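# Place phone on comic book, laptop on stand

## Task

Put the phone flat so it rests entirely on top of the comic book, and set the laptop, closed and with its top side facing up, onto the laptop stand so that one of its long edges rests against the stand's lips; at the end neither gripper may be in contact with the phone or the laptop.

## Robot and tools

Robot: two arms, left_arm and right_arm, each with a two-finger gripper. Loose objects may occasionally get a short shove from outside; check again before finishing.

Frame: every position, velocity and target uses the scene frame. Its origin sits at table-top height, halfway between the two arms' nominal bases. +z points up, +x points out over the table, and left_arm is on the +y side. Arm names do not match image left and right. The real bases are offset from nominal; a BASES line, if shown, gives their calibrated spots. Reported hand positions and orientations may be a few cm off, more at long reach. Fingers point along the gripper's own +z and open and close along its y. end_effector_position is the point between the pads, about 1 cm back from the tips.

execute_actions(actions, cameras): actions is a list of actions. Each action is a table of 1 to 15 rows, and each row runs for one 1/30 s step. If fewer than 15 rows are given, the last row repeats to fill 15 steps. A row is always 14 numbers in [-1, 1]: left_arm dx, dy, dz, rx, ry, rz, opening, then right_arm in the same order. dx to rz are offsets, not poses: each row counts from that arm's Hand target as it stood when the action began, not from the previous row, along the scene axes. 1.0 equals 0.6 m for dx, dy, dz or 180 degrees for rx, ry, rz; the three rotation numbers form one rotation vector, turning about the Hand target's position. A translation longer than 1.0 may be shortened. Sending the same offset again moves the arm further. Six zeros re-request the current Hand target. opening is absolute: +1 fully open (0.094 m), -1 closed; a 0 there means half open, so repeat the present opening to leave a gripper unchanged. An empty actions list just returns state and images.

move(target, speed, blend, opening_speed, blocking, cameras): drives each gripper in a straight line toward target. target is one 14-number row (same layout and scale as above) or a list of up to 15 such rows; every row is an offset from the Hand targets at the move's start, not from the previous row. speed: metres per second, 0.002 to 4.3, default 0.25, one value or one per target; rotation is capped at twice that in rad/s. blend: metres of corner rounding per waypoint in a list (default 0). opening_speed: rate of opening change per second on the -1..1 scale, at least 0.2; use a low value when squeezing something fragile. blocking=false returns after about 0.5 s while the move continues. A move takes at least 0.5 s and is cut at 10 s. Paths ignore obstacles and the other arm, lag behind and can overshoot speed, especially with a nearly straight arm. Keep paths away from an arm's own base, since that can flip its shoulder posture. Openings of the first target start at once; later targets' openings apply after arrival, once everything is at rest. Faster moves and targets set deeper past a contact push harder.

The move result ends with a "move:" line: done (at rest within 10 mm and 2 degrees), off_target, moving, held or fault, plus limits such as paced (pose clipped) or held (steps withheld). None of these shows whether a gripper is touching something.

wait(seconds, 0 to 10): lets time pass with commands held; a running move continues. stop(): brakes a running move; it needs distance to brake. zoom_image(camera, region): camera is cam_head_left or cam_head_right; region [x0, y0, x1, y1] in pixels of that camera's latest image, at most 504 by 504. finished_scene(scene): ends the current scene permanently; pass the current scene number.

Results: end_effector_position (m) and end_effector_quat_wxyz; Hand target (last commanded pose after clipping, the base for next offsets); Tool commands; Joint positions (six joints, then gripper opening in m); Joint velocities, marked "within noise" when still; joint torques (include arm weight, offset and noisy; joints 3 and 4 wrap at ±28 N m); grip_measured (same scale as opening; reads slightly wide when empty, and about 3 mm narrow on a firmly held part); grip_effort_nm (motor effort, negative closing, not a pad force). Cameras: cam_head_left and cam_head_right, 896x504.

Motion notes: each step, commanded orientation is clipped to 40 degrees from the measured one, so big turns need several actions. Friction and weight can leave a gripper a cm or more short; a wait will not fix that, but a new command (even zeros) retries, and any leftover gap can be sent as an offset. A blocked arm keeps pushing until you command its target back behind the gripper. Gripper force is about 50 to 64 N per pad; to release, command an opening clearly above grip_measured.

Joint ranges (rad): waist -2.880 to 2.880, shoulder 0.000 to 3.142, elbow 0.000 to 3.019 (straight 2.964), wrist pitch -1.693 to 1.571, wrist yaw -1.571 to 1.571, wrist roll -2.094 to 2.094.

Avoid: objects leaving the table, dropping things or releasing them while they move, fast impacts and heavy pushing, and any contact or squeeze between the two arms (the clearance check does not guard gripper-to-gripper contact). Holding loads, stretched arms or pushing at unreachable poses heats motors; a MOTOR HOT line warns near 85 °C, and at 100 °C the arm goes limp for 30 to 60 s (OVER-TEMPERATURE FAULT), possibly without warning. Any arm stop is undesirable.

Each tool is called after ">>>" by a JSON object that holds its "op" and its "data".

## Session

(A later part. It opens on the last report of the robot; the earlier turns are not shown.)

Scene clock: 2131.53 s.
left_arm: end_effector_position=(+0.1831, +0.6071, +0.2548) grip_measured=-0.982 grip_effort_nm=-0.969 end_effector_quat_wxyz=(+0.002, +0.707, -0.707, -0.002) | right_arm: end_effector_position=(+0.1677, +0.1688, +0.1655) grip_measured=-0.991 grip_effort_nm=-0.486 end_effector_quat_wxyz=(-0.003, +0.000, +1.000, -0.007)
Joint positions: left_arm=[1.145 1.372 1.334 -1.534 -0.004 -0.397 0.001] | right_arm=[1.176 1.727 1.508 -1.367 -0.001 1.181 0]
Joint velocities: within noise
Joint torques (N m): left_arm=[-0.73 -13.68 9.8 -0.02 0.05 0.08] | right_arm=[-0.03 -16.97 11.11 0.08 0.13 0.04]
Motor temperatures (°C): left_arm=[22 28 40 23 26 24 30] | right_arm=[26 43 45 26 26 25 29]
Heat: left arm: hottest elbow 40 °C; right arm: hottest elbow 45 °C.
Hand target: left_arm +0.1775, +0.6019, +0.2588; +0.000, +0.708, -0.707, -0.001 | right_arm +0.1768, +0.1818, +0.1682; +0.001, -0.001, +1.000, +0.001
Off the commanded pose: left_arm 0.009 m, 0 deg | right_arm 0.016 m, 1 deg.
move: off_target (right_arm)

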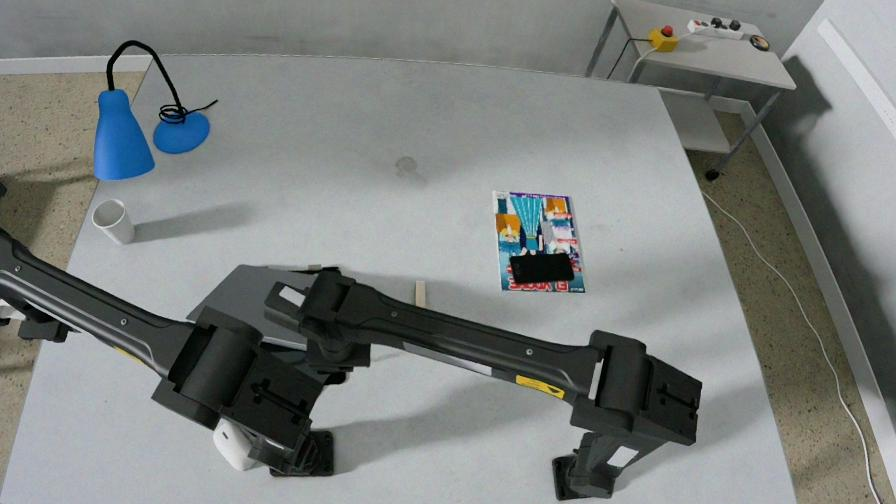

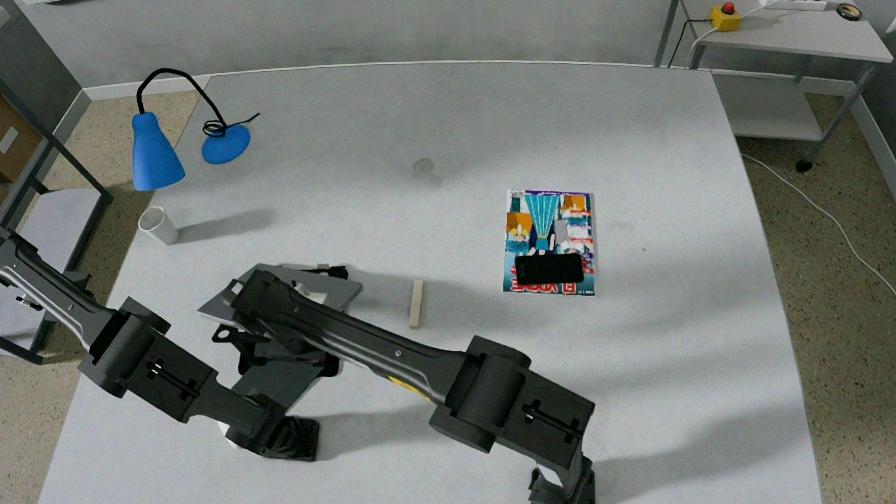

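>>> {"op": "move", "data": {"target": [0,0,0,0,0,0,-1,0.045,0.0,0.005,0,0,0,-1], "speed": 0.06, "cameras": ["cam_head_left","cam_head_right"]}}

>>> {"op": "zoom_image", "data": {"camera": "cam_head_left", "region": [160, 220, 400, 400]}}

>>> {"op": "zoom_image", "data": {"camera": "cam_head_right", "region": [190, 250, 380, 370]}}

Scene clock: 2136.00 s.
left_arm: end_effector_position=(+0.1831, +0.6071, +0.2548) grip_measured=-0.982 grip_effort_nm=-0.969 end_effector_quat_wxyz=(+0.002, +0.707, -0.707, -0.002) | right_arm: end_effector_position=(+0.1914, +0.1664, +0.1631) grip_measured=-0.991 grip_effort_nm=-0.491 end_effector_quat_wxyz=(-0.004, -0.002, +1.000, -0.008)
Joint positions: left_arm=[1.145 1.372 1.334 -1.534 -0.004 -0.397 0.001] | right_arm=[1.133 1.749 1.532 -1.373 -0.001 1.135 0]
Joint velocities: within noise
Joint torques (N m): left_arm=[-1.08 -14.04 9.58 0.05 0.03 0.09] | right_arm=[-0.21 -17.14 12.26 -0.16 0.12 0.11]
Motor temperatures (°C): left_arm=[22 28 40 23 26 24 30] | right_arm=[26 43 46 26 26 25 29]
Heat: left arm: hottest elbow 40 °C; right arm: hottest elbow 46 °C.
Hand target: left_arm +0.1775, +0.6019, +0.2588; +0.000, +0.708, -0.707, -0.001 | right_arm +0.2038, +0.1817, +0.1712; +0.001, -0.001, +1.000, +0.001
Off the commanded pose: left_arm 0.009 m, 0 deg | right_arm 0.021 m, 1 deg.
move: off_target (right_arm)

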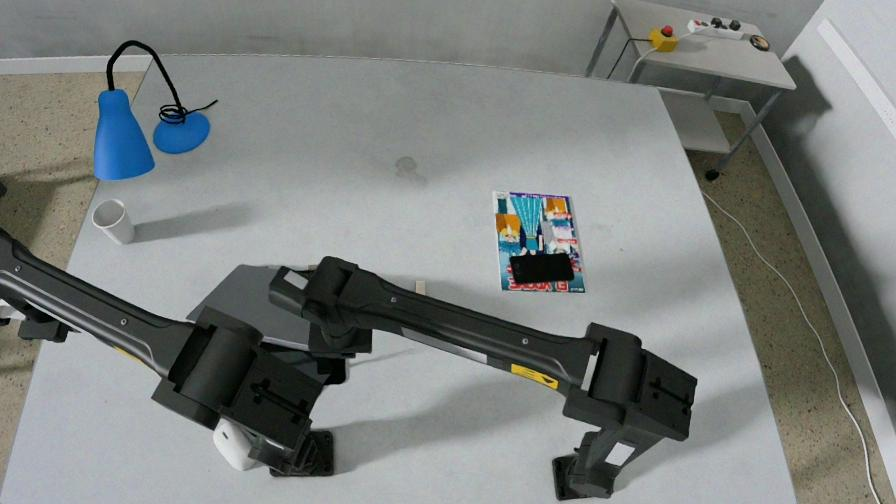

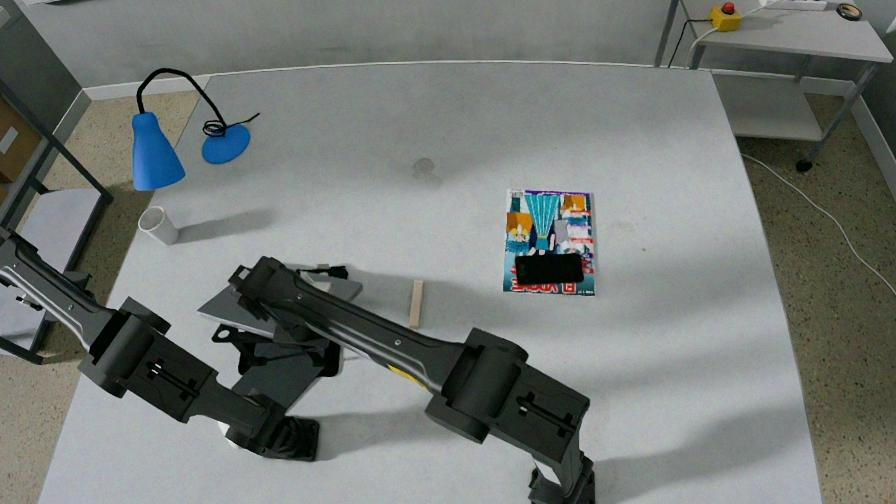

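Scaled by 2.100.

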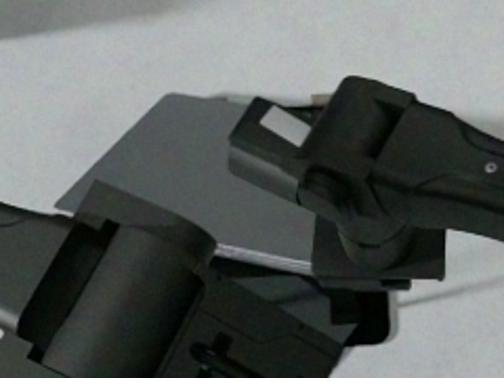

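Scaled by 2.653.

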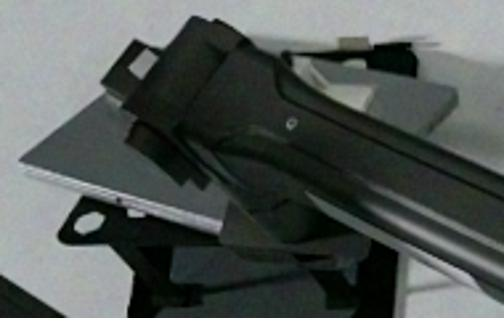

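>>> {"op": "move", "data": {"target": [0,0,0,0,0,0,-1,0.04,0.005,0.005,0,0,0,-1], "speed": 0.06, "cameras": ["cam_head_left","cam_head_right"]}}

>>> {"op": "zoom_image", "data": {"camera": "cam_head_left", "region": [160, 220, 400, 400]}}

>>> {"op": "zoom_image", "data": {"camera": "cam_head_right", "region": [190, 250, 380, 370]}}

Scene clock: 2139.87 s.
left_arm: end_effector_position=(+0.1831, +0.6071, +0.2548) grip_measured=-0.982 grip_effort_nm=-0.974 end_effector_quat_wxyz=(+0.002, +0.707, -0.707, -0.002) | right_arm: end_effector_position=(+0.2147, +0.1700, +0.1665) grip_measured=-0.991 grip_effort_nm=-0.486 end_effector_quat_wxyz=(-0.005, -0.002, +1.000, -0.008)
Joint positions: left_arm=[1.145 1.372 1.334 -1.534 -0.004 -0.397 0.001] | right_arm=[1.096 1.782 1.587 -1.394 -0.001 1.098 0]
Joint velocities: within noise
Joint torques (N m): left_arm=[-1.67 -14.51 9.44 0.01 0.1 0.1] | right_arm=[-0.21 -17.79 12.44 -0.28 0.12 0.04]
Motor temperatures (°C): left_arm=[22 28 40 23 26 24 30] | right_arm=[26 43 46 26 26 25 28]
Heat: left arm: hottest elbow 40 °C; right arm: hottest elbow 46 °C.
Hand target: left_arm +0.1775, +0.6019, +0.2588; +0.000, +0.708, -0.707, -0.001 | right_arm +0.2278, +0.1847, +0.1742; +0.001, -0.001, +1.000, +0.001
Off the commanded pose: left_arm 0.009 m, 0 deg | right_arm 0.021 m, 1 deg.
move: off_target (right_arm)

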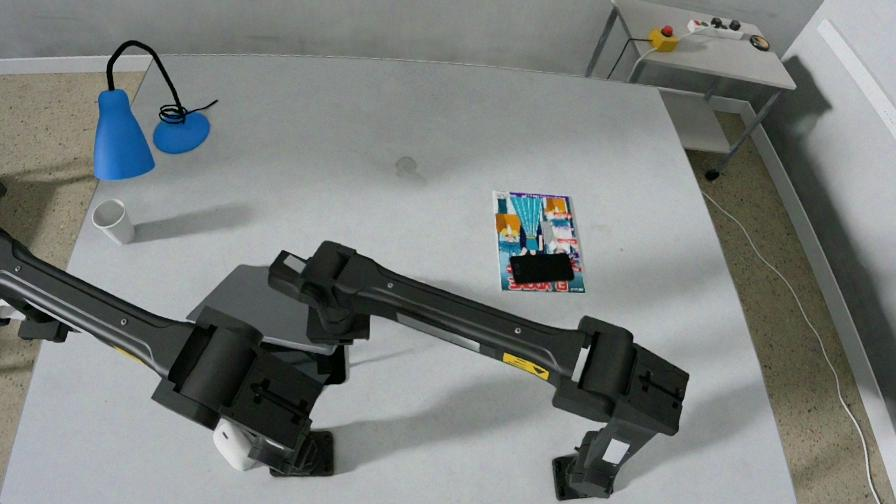

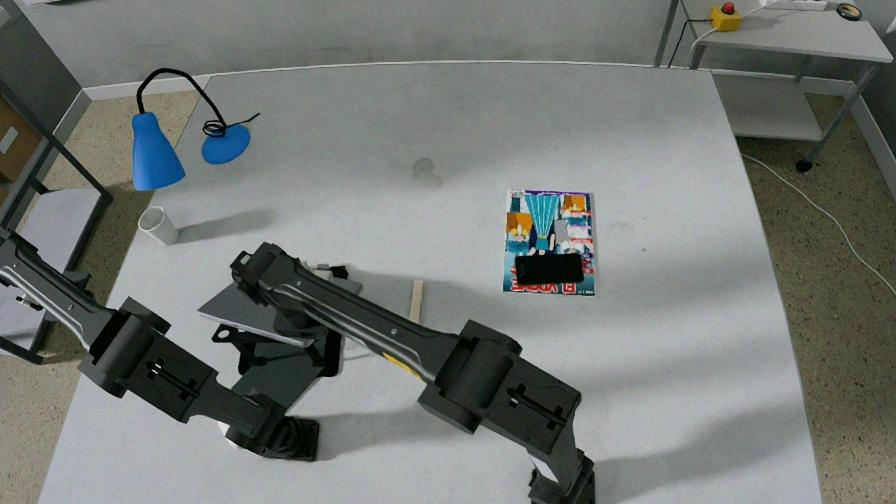

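Scaled by 2.100.

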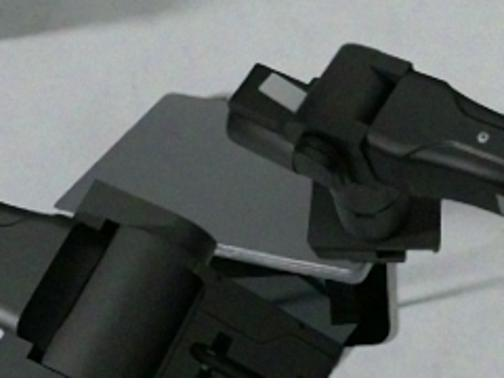

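Scaled by 2.653.

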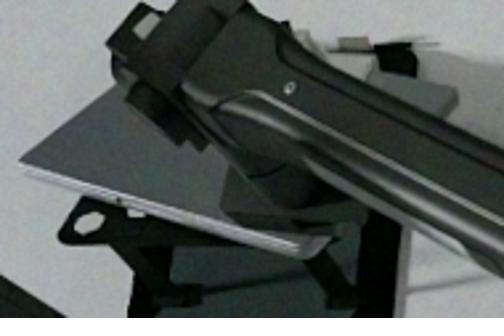

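>>> {"op": "move", "data": {"target": [0,0,0,0,0,0,-1,0.03,0.0,0.005,0,0,0,-1], "speed": 0.06, "cameras": ["cam_head_left","cam_head_right"]}}

>>> {"op": "zoom_image", "data": {"camera": "cam_head_left", "region": [160, 220, 400, 400]}}

>>> {"op": "zoom_image", "data": {"camera": "cam_head_right", "region": [190, 250, 380, 370]}}

Scene clock: 2144.40 s.
left_arm: end_effector_position=(+0.1831, +0.6071, +0.2548) grip_measured=-0.982 grip_effort_nm=-0.969 end_effector_quat_wxyz=(+0.002, +0.707, -0.707, -0.002) | right_arm: end_effector_position=(+0.2321, +0.1706, +0.1698) grip_measured=-0.991 grip_effort_nm=-0.486 end_effector_quat_wxyz=(-0.005, -0.002, +1.000, -0.008)
Joint positions: left_arm=[1.145 1.372 1.334 -1.534 -0.004 -0.397 0.001] | right_arm=[1.068 1.803 1.625 -1.411 -0.001 1.07 0]
Joint velocities: within noise
Joint torques (N m): left_arm=[-0.15 -13.39 9.65 -0.08 0.07 0.04] | right_arm=[-0.15 -18.02 12.6 -0.21 0.11 0.11]
Motor temperatures (°C): left_arm=[22 28 40 23 26 24 30] | right_arm=[26 44 47 26 26 25 28]
Heat: left arm: hottest elbow 40 °C; right arm: hottest elbow 47 °C.
Hand target: left_arm +0.1775, +0.6019, +0.2588; +0.000, +0.708, -0.707, -0.001 | right_arm +0.2457, +0.1847, +0.1772; +0.001, -0.001, +1.000, +0.001
Off the commanded pose: left_arm 0.009 m, 0 deg | right_arm 0.021 m, 1 deg.
move: off_target (right_arm)

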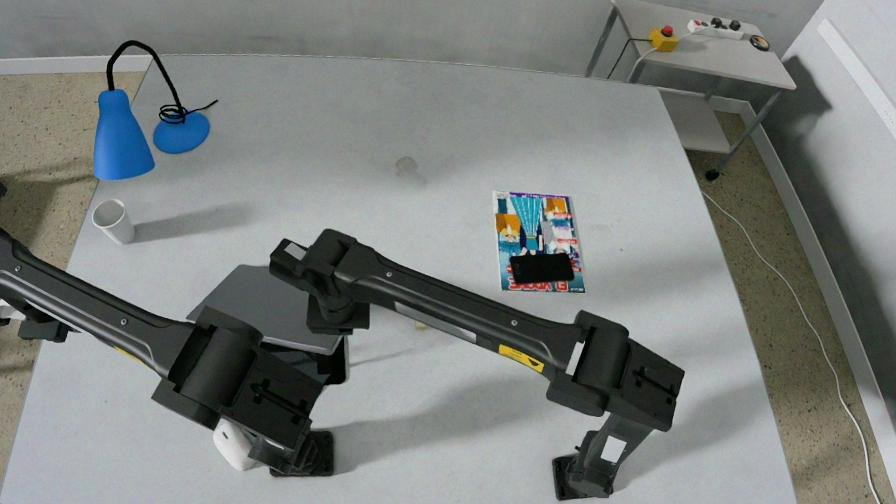

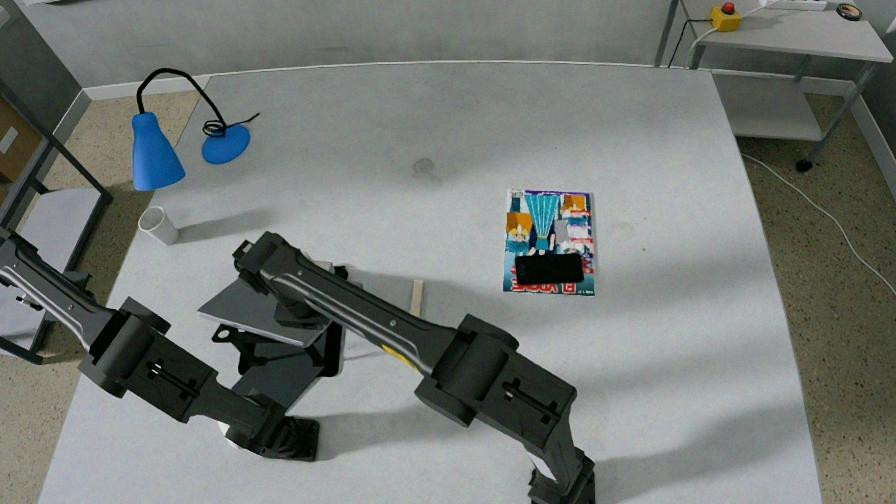

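Scaled by 2.100.

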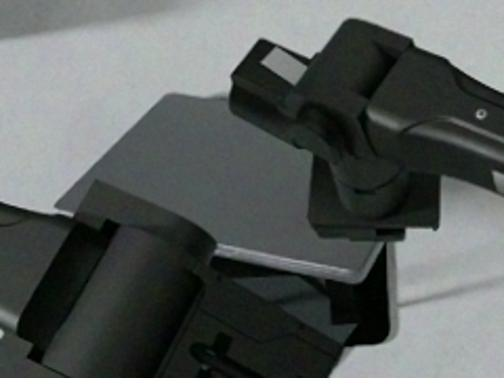

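Scaled by 2.653.

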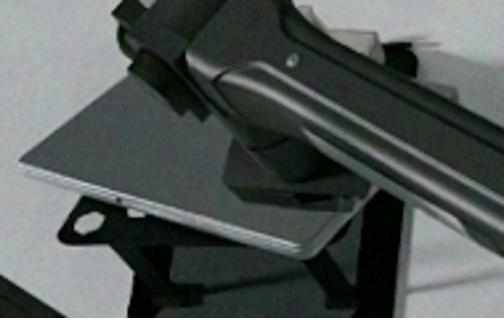

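>>> {"op": "move", "data": {"target": [[0,0,0,0,0,0,-1,-0.15,0.0,0.02,0,0,0,-1],[0,0,0,0,0,0,-1,-0.15,0.0,-0.09,0,0,0,-1],[0,0,0,0,0,0,-1,-0.06,0.0,-0.09,0,0,0,-1]], "speed": [0.15,0.1,0.06], "cameras": ["cam_head_left","cam_head_right"]}}

>>> {"op": "zoom_image", "data": {"camera": "cam_head_left", "region": [160, 220, 400, 400]}}

>>> {"op": "zoom_image", "data": {"camera": "cam_head_right", "region": [190, 250, 380, 370]}}

Scene clock: 2150.27 s.
left_arm: end_effector_position=(+0.1831, +0.6071, +0.2548) grip_measured=-0.982 grip_effort_nm=-0.969 end_effector_quat_wxyz=(+0.002, +0.707, -0.707, -0.002) | right_arm: end_effector_position=(+0.1773, +0.1754, +0.1310) grip_measured=-0.991 grip_effort_nm=-0.491 end_effector_quat_wxyz=(-0.007, -0.021, +1.000, +0.001)
Joint positions: left_arm=[1.145 1.372 1.334 -1.534 -0.004 -0.397 0.001] | right_arm=[1.16 1.768 1.471 -1.277 -0.013 1.123 0]
Joint velocities: within noise
Joint torques (N m): left_arm=[-0.73 -13.98 9.63 -0.01 0.06 0.1] | right_arm=[-2.73 -15.38 11.56 0.28 0.53 0.16]
Motor temperatures (°C): left_arm=[22 28 40 23 26 24 30] | right_arm=[26 43 48 26 26 25 28]
Heat: left arm: hottest elbow 40 °C; right arm: hottest elbow 48 °C.
Hand target: left_arm +0.1775, +0.6019, +0.2588; +0.000, +0.708, -0.707, -0.001 | right_arm +0.2098, +0.1847, +0.1231; +0.001, -0.001, +1.000, +0.001
Off the commanded pose: left_arm 0.009 m, 0 deg | right_arm 0.035 m, 2 deg.
move: off_target (right_arm)

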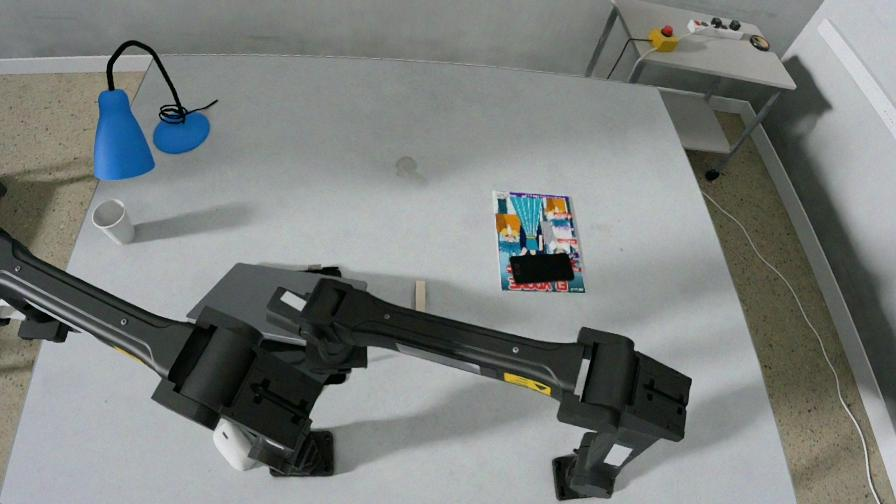

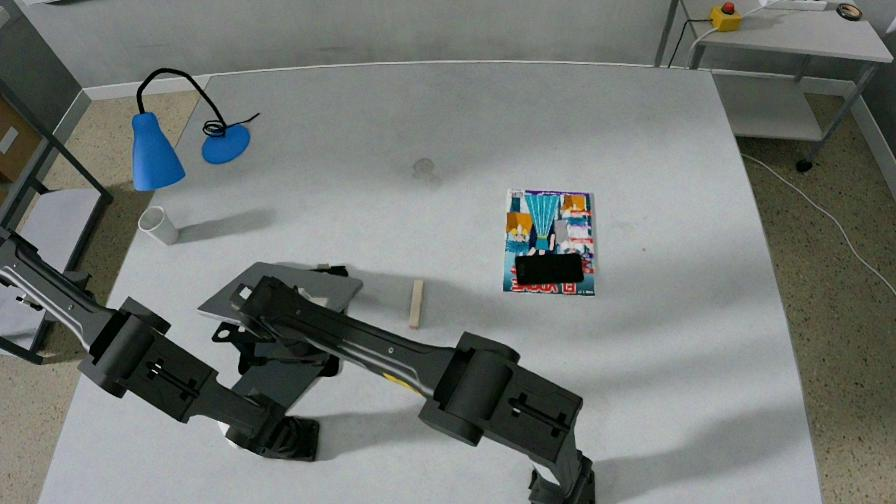

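Scaled by 2.100.

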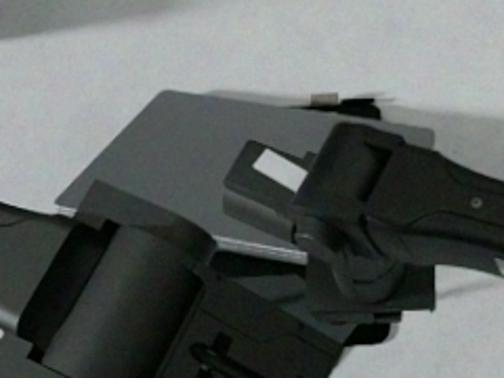

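Scaled by 2.653.

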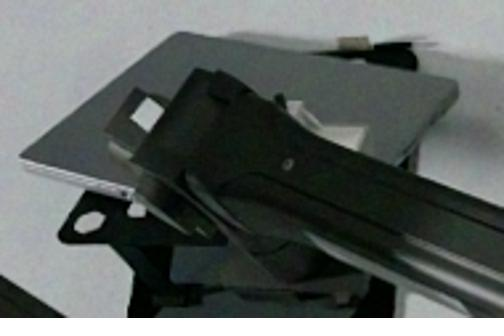

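>>> {"op": "zoom_image", "data": {"camera": "cam_head_right", "region": [190, 255, 280, 345]}}

>>> {"op": "zoom_image", "data": {"camera": "cam_head_right", "region": [240, 250, 380, 300]}}

>>> {"op": "zoom_image", "data": {"camera": "cam_head_left", "region": [230, 250, 370, 300]}}

Scaled by 5.600.

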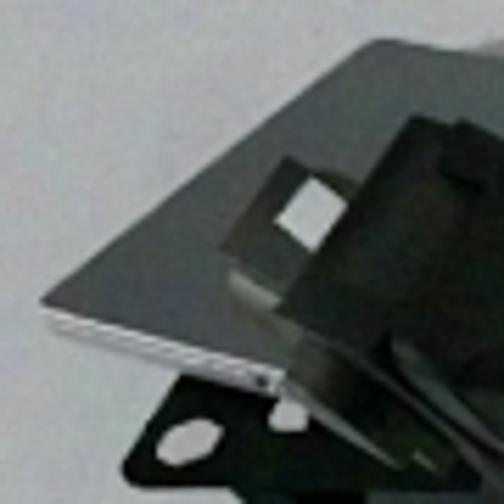

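Scaled by 3.600.

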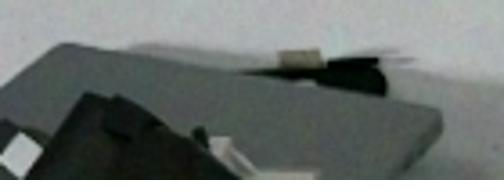

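Scaled by 3.600.

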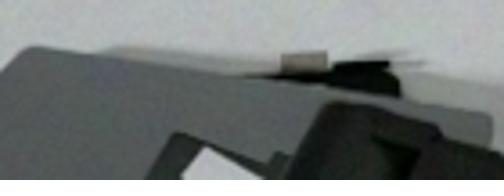

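>>> {"op": "move", "data": {"target": [[0.4875,-0.2,0.02,0,0,0,-1,-0.01,0,0,0,0,0,-1],[0.4875,-0.237,-0.33,0,0,0,-1,-0.01,0,0,0,0,0,-1]], "speed": 0.25}}

>>> {"op": "zoom_image", "data": {"camera": "cam_head_left", "region": [160, 200, 400, 380]}}

>>> {"op": "zoom_image", "data": {"camera": "cam_head_right", "region": [160, 200, 400, 380]}}

Scene clock: 2164.33 s.
left_arm: end_effector_position=(+0.4658, +0.4647, +0.0623) grip_measured=-0.982 grip_effort_nm=-0.974 end_effector_quat_wxyz=(+0.005, +0.709, -0.705, +0.000) | right_arm: end_effector_position=(+0.1773, +0.1754, +0.1310) grip_measured=-0.991 grip_effort_nm=-0.486 end_effector_quat_wxyz=(-0.007, -0.022, +1.000, +0.001)
Joint positions: left_arm=[0.445 1.749 1.249 -1.081 0.002 -1.104 0.001] | right_arm=[1.16 1.768 1.471 -1.277 -0.013 1.122 0]
Joint velocities: within noise
Joint torques (N m): left_arm=[-2.96 -17.44 8.7 0.83 -0.19 -0.09] | right_arm=[-1.96 -15.85 11.07 0.38 0.53 0.22]
Motor temperatures (°C): left_arm=[22 28 40 23 26 24 30] | right_arm=[26 43 47 26 26 25 28]
Heat: left arm: hottest elbow 40 °C; right arm: hottest elbow 47 °C.
Hand target: left_arm +0.4700, +0.4597, +0.0609; +0.000, +0.708, -0.707, -0.001 | right_arm +0.2038, +0.1847, +0.1231; +0.001, -0.001, +1.000, +0.001
Off the commanded pose: left_arm 0.007 m, 1 deg | right_arm 0.029 m, 2 deg.
move: off_target (right_arm)

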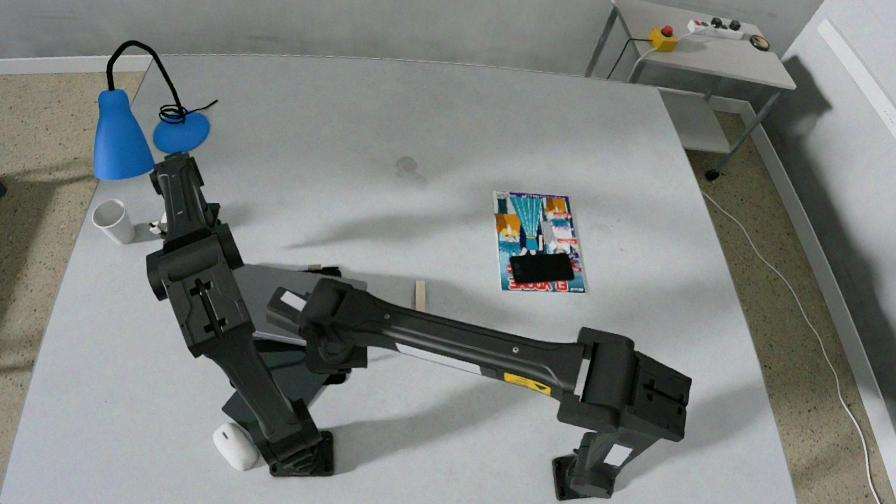

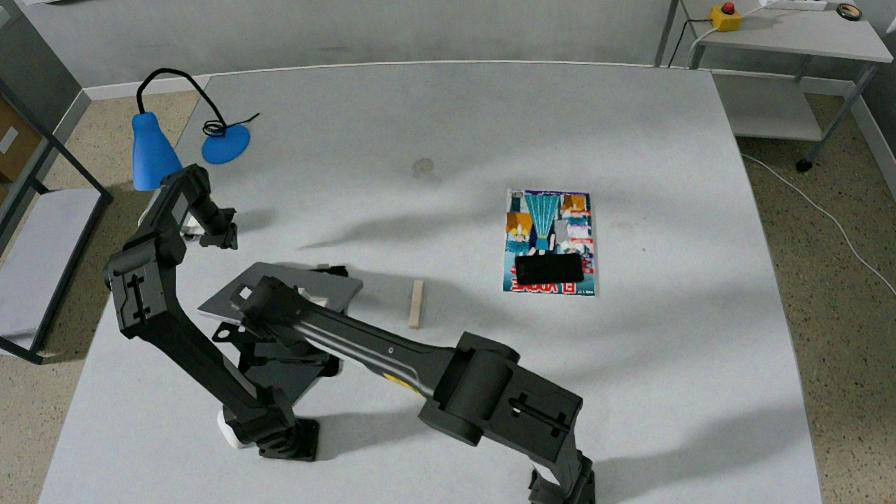

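Scaled by 2.100.

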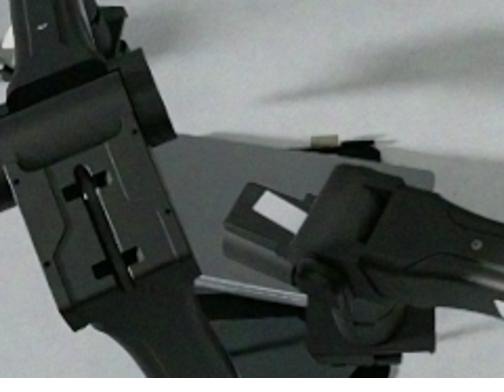

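Scaled by 2.100.

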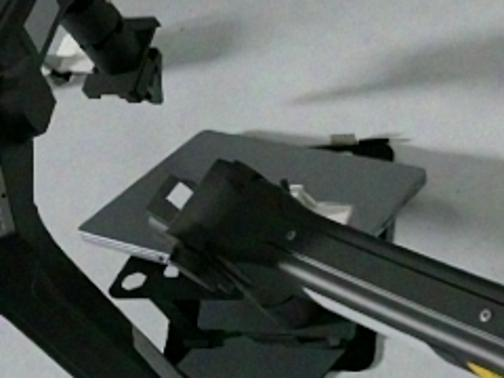

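>>> {"op": "move", "data": {"target": [0.05,-0.19,0.0,0,0,0,-1,-0.02,0,0,0,0,0,-1], "speed": 0.15}}

>>> {"op": "zoom_image", "data": {"camera": "cam_head_left", "region": [160, 200, 400, 380]}}

>>> {"op": "zoom_image", "data": {"camera": "cam_head_right", "region": [160, 200, 400, 380]}}

Scene clock: 2170.87 s.
left_arm: end_effector_position=(+0.4980, +0.3482, +0.0533) grip_measured=-0.982 grip_effort_nm=-0.969 end_effector_quat_wxyz=(+0.012, +0.707, -0.707, -0.006) | right_arm: end_effector_position=(+0.1768, +0.1757, +0.1310) grip_measured=-0.991 grip_effort_nm=-0.481 end_effector_quat_wxyz=(-0.007, -0.015, +1.000, +0.001)
Joint positions: left_arm=[0.195 1.749 1.221 -1.071 0.002 -1.346 0.001] | right_arm=[1.161 1.768 1.471 -1.277 -0.014 1.136 0]
Joint velocities: within noise
Joint torques (N m): left_arm=[-1.9 -19.49 8.34 0.8 -0.21 -0.1] | right_arm=[-0.56 -16.73 10 0.51 0.56 0.29]
Motor temperatures (°C): left_arm=[22 28 40 23 26 24 30] | right_arm=[26 43 47 26 26 25 28]
Heat: left arm: hottest elbow 40 °C; right arm: hottest elbow 47 °C.
Hand target: left_arm +0.5000, +0.3457, +0.0609; +0.000, +0.708, -0.707, -0.001 | right_arm +0.1917, +0.1847, +0.1231; +0.001, -0.002, +1.000, +0.001
Off the commanded pose: left_arm 0.008 m, 2 deg | right_arm 0.019 m, 2 deg.
move: off_target (right_arm)

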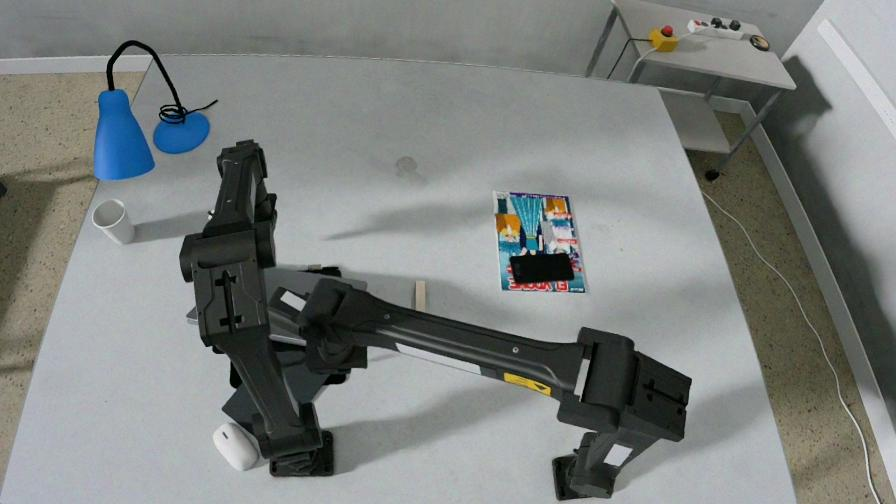

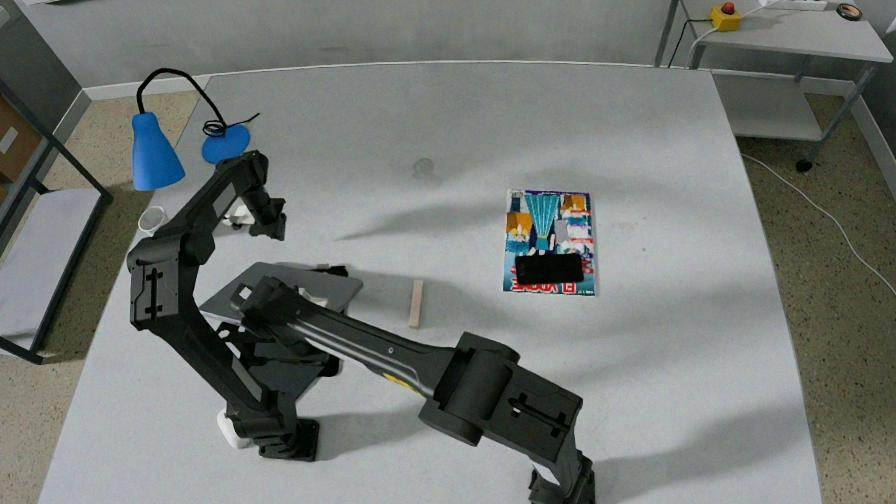

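Scaled by 2.100.

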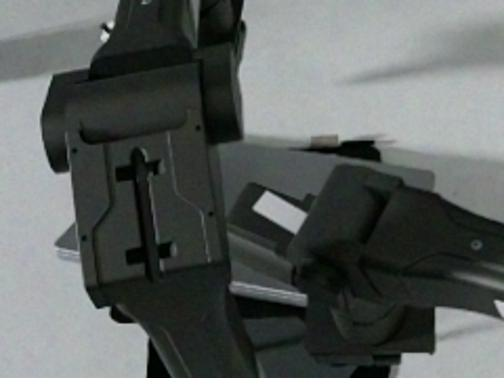

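Scaled by 2.100.

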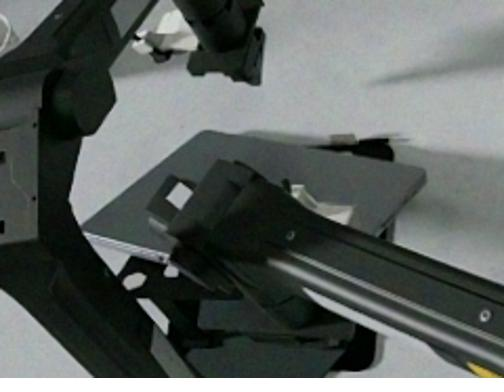

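>>> {"op": "move", "data": {"target": [-0.07,0,0.0,0,0,0,-1,0,0,0,0,0,0,-1], "speed": 0.08}}

>>> {"op": "zoom_image", "data": {"camera": "cam_head_left", "region": [160, 200, 400, 380]}}

>>> {"op": "zoom_image", "data": {"camera": "cam_head_right", "region": [160, 200, 400, 380]}}

Scene clock: 2178.27 s.
left_arm: end_effector_position=(+0.4594, +0.3394, +0.0545) grip_measured=-0.982 grip_effort_nm=-0.969 end_effector_quat_wxyz=(+0.012, +0.706, -0.708, -0.006) | right_arm: end_effector_position=(+0.1768, +0.1757, +0.1310) grip_measured=-0.991 grip_effort_nm=-0.486 end_effector_quat_wxyz=(-0.007, -0.015, +1.000, +0.001)
Joint positions: left_arm=[0.195 1.655 1.099 -1.04 0.002 -1.344 0.001] | right_arm=[1.161 1.768 1.471 -1.277 -0.014 1.136 0]
Joint velocities: within noise
Joint torques (N m): left_arm=[-0.44 -17.03 7.76 0.57 -0.2 0.1] | right_arm=[-0.56 -16.62 9.96 0.51 0.56 0.28]
Motor temperatures (°C): left_arm=[22 28 40 23 26 24 30] | right_arm=[26 43 47 26 26 25 28]
Heat: left arm: hottest elbow 40 °C; right arm: hottest elbow 47 °C.
Hand target: left_arm +0.4580, +0.3457, +0.0608; +0.000, +0.708, -0.706, -0.001 | right_arm +0.1917, +0.1847, +0.1231; +0.001, -0.001, +1.000, +0.001
Off the commanded pose: left_arm 0.009 m, 1 deg | right_arm 0.019 m, 2 deg.
move: off_target (right_arm)

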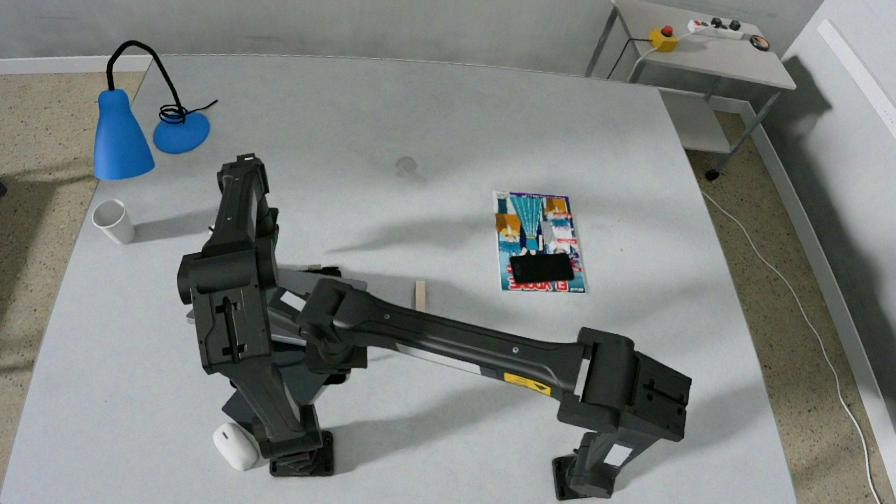

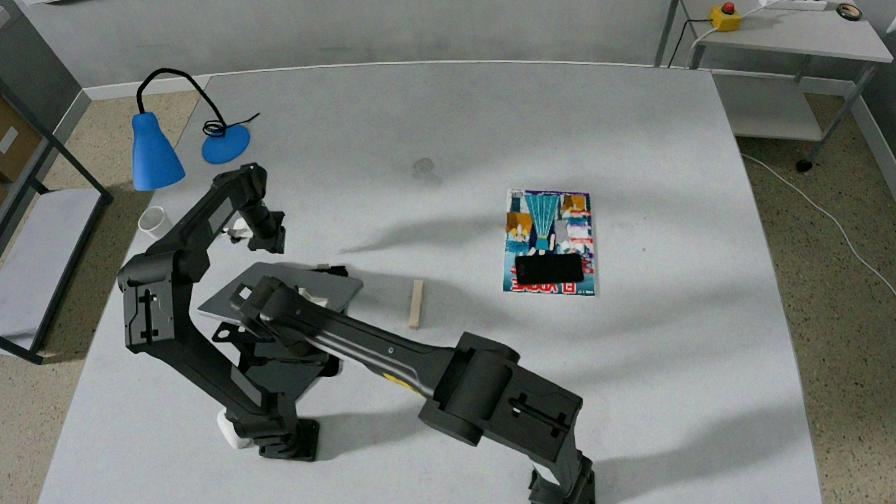

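Scaled by 2.100.

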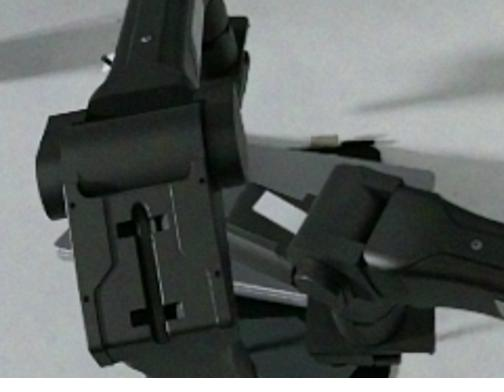

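Scaled by 2.100.

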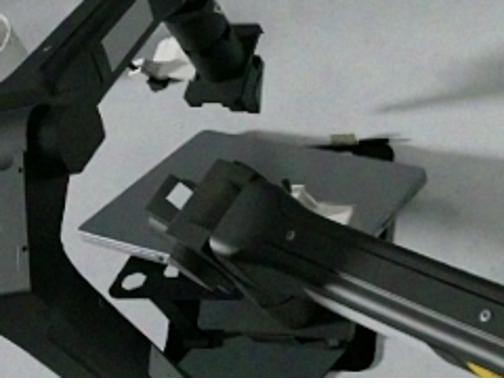

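>>> {"op": "move", "data": {"target": [-0.06,0,0.0,0,0,0,-1,0,0,0,0,0,0,-1], "speed": 0.08, "cameras": ["cam_head_right"]}}

>>> {"op": "zoom_image", "data": {"camera": "cam_head_right", "region": [160, 200, 400, 380]}}

Scene clock: 2180.83 s.
left_arm: end_effector_position=(+0.4240, +0.3399, +0.0562) grip_measured=-0.982 grip_effort_nm=-0.974 end_effector_quat_wxyz=(+0.010, +0.706, -0.708, -0.006) | right_arm: end_effector_position=(+0.1768, +0.1757, +0.1310) grip_measured=-0.991 grip_effort_nm=-0.486 end_effector_quat_wxyz=(-0.007, -0.015, +1.000, +0.001)
Joint positions: left_arm=[0.215 1.572 0.998 -1.021 0.001 -1.324 0.001] | right_arm=[1.161 1.768 1.471 -1.277 -0.014 1.136 0]
Joint velocities: within noise
Joint torques (N m): left_arm=[-0.62 -15.03 7.75 0.72 -0.18 0.07] | right_arm=[-0.62 -16.56 9.98 0.49 0.56 0.27]
Motor temperatures (°C): left_arm=[22 28 40 23 26 24 30] | right_arm=[26 43 47 26 26 25 28]
Heat: left arm: hottest elbow 40 °C; right arm: hottest elbow 47 °C.
Hand target: left_arm +0.4220, +0.3458, +0.0609; +0.000, +0.708, -0.707, -0.001 | right_arm +0.1917, +0.1847, +0.1231; +0.001, -0.001, +1.000, +0.001
Off the commanded pose: left_arm 0.008 m, 1 deg | right_arm 0.019 m, 2 deg.
move: off_target (right_arm)
Images, in order (width x height): cam_head_right 896x504.

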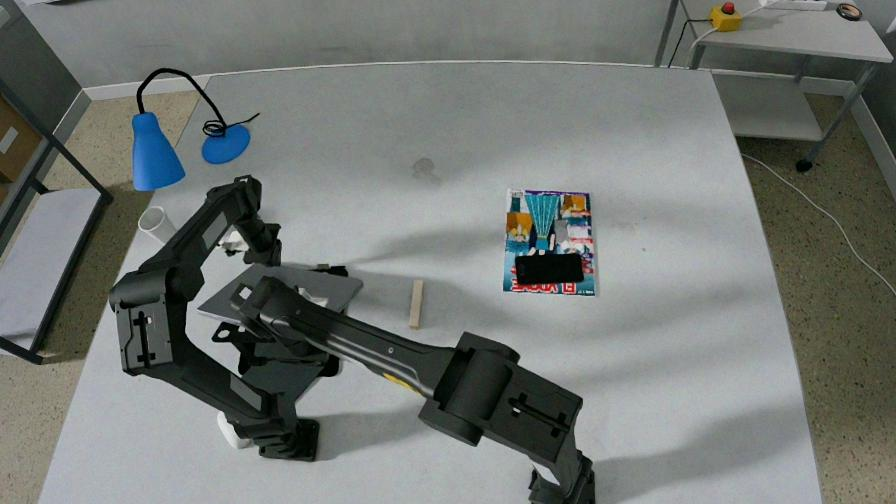

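Scaled by 2.100.

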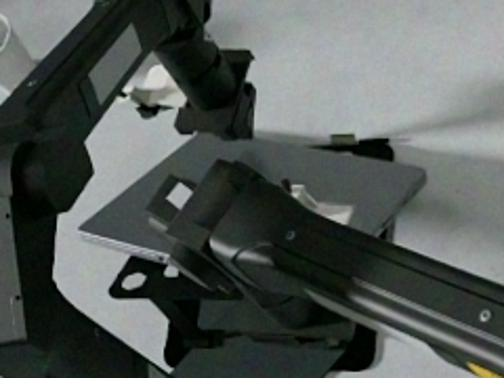

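>>> {"op": "move", "data": {"target": [-0.045,0,0.0,0,0,0,-1,0,0,0,0,0,0,-1], "speed": 0.08, "cameras": ["cam_head_right"]}}

>>> {"op": "zoom_image", "data": {"camera": "cam_head_right", "region": [160, 200, 400, 380]}}

Scene clock: 2183.90 s.
left_arm: end_effector_position=(+0.3997, +0.3404, +0.0595) grip_measured=-0.982 grip_effort_nm=-0.969 end_effector_quat_wxyz=(+0.006, +0.706, -0.709, -0.003) | right_arm: end_effector_position=(+0.1767, +0.1757, +0.1310) grip_measured=-0.991 grip_effort_nm=-0.486 end_effector_quat_wxyz=(-0.007, -0.015, +1.000, +0.001)
Joint positions: left_arm=[0.232 1.504 0.929 -1.009 0.001 -1.306 0.001] | right_arm=[1.161 1.768 1.471 -1.277 -0.014 1.137 0]
Joint velocities: within noise
Joint torques (N m): left_arm=[-0.15 -13.45 7.5 0.42 -0.14 0.05] | right_arm=[-0.62 -16.73 9.99 0.5 0.56 0.27]
Motor temperatures (°C): left_arm=[22 28 40 23 26 24 30] | right_arm=[26 43 46 26 26 25 28]
Heat: left arm: hottest elbow 40 °C; right arm: hottest elbow 46 °C.
Hand target: left_arm +0.3950, +0.3457, +0.0609; +0.000, +0.708, -0.707, -0.001 | right_arm +0.1917, +0.1848, +0.1231; +0.000, -0.001, +1.000, +0.001
Off the commanded pose: left_arm 0.007 m, 1 deg | right_arm 0.019 m, 2 deg.
move: off_target (right_arm)
Images, in order (width x height): cam_head_right 896x504.

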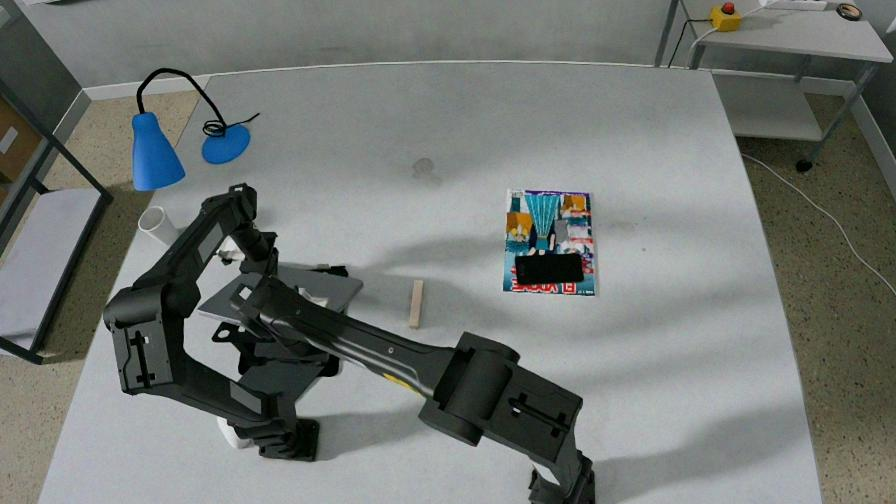

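Scaled by 2.100.

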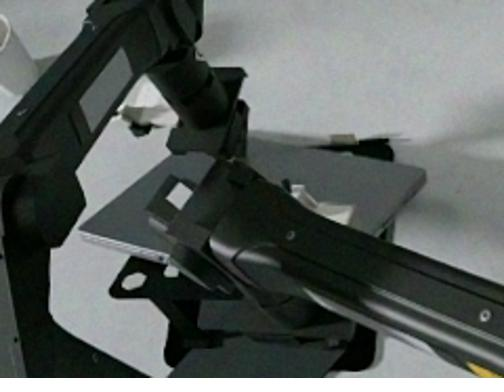

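>>> {"op": "move", "data": {"target": [[0.12,0.03,0.0,0,0,0,-1,0,0,0,0,0,0,-1],[0.12,0.03,-0.055,0,0,0,-1,0,0,0,0,0,0,-1],[0.03,0.03,-0.055,0,0,0,-1,0,0,0,0,0,0,-1]], "speed": 0.1, "cameras": ["cam_head_right"]}}

>>> {"op": "zoom_image", "data": {"camera": "cam_head_right", "region": [160, 200, 400, 380]}}

Scene clock: 2189.80 s.
left_arm: end_effector_position=(+0.4353, +0.3588, +0.0362) grip_measured=-0.982 grip_effort_nm=-0.965 end_effector_quat_wxyz=(-0.020, +0.702, -0.711, +0.013) | right_arm: end_effector_position=(+0.1773, +0.1754, +0.1310) grip_measured=-0.991 grip_effort_nm=-0.486 end_effector_quat_wxyz=(-0.006, -0.014, +1.000, +0.000)
Joint positions: left_arm=[0.254 1.6 0.97 -0.893 0.005 -1.276 0.001] | right_arm=[1.161 1.768 1.471 -1.277 -0.01 1.138 0]
Joint velocities: within noise
Joint torques (N m): left_arm=[0.38 -14.15 5.61 -0.23 -0.25 0.11] | right_arm=[-0.56 -16.44 9.99 0.53 0.45 0.25]
Motor temperatures (°C): left_arm=[22 28 40 23 26 24 30] | right_arm=[26 43 46 26 26 25 28]
Heat: left arm: hottest elbow 40 °C; right arm: hottest elbow 46 °C.
Hand target: left_arm +0.4129, +0.3637, +0.0278; +0.000, +0.708, -0.707, -0.001 | right_arm +0.1917, +0.1847, +0.1231; +0.001, -0.001, +1.000, +0.001
Off the commanded pose: left_arm 0.024 m, 3 deg | right_arm 0.019 m, 2 deg.
move: off_target (left_arm, right_arm)
Images, in order (width x height): cam_head_right 896x504.

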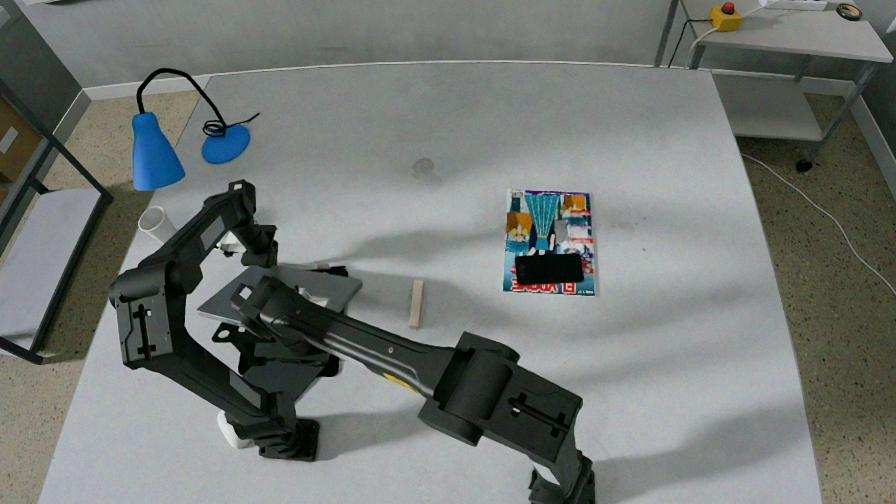

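Scaled by 2.100.

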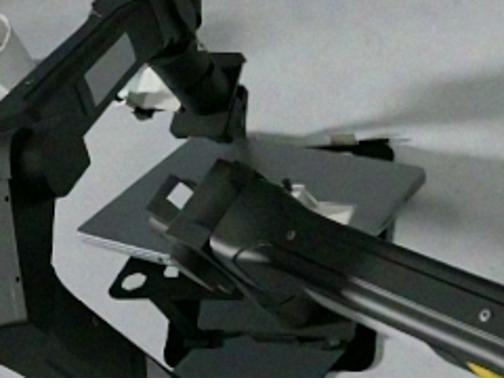

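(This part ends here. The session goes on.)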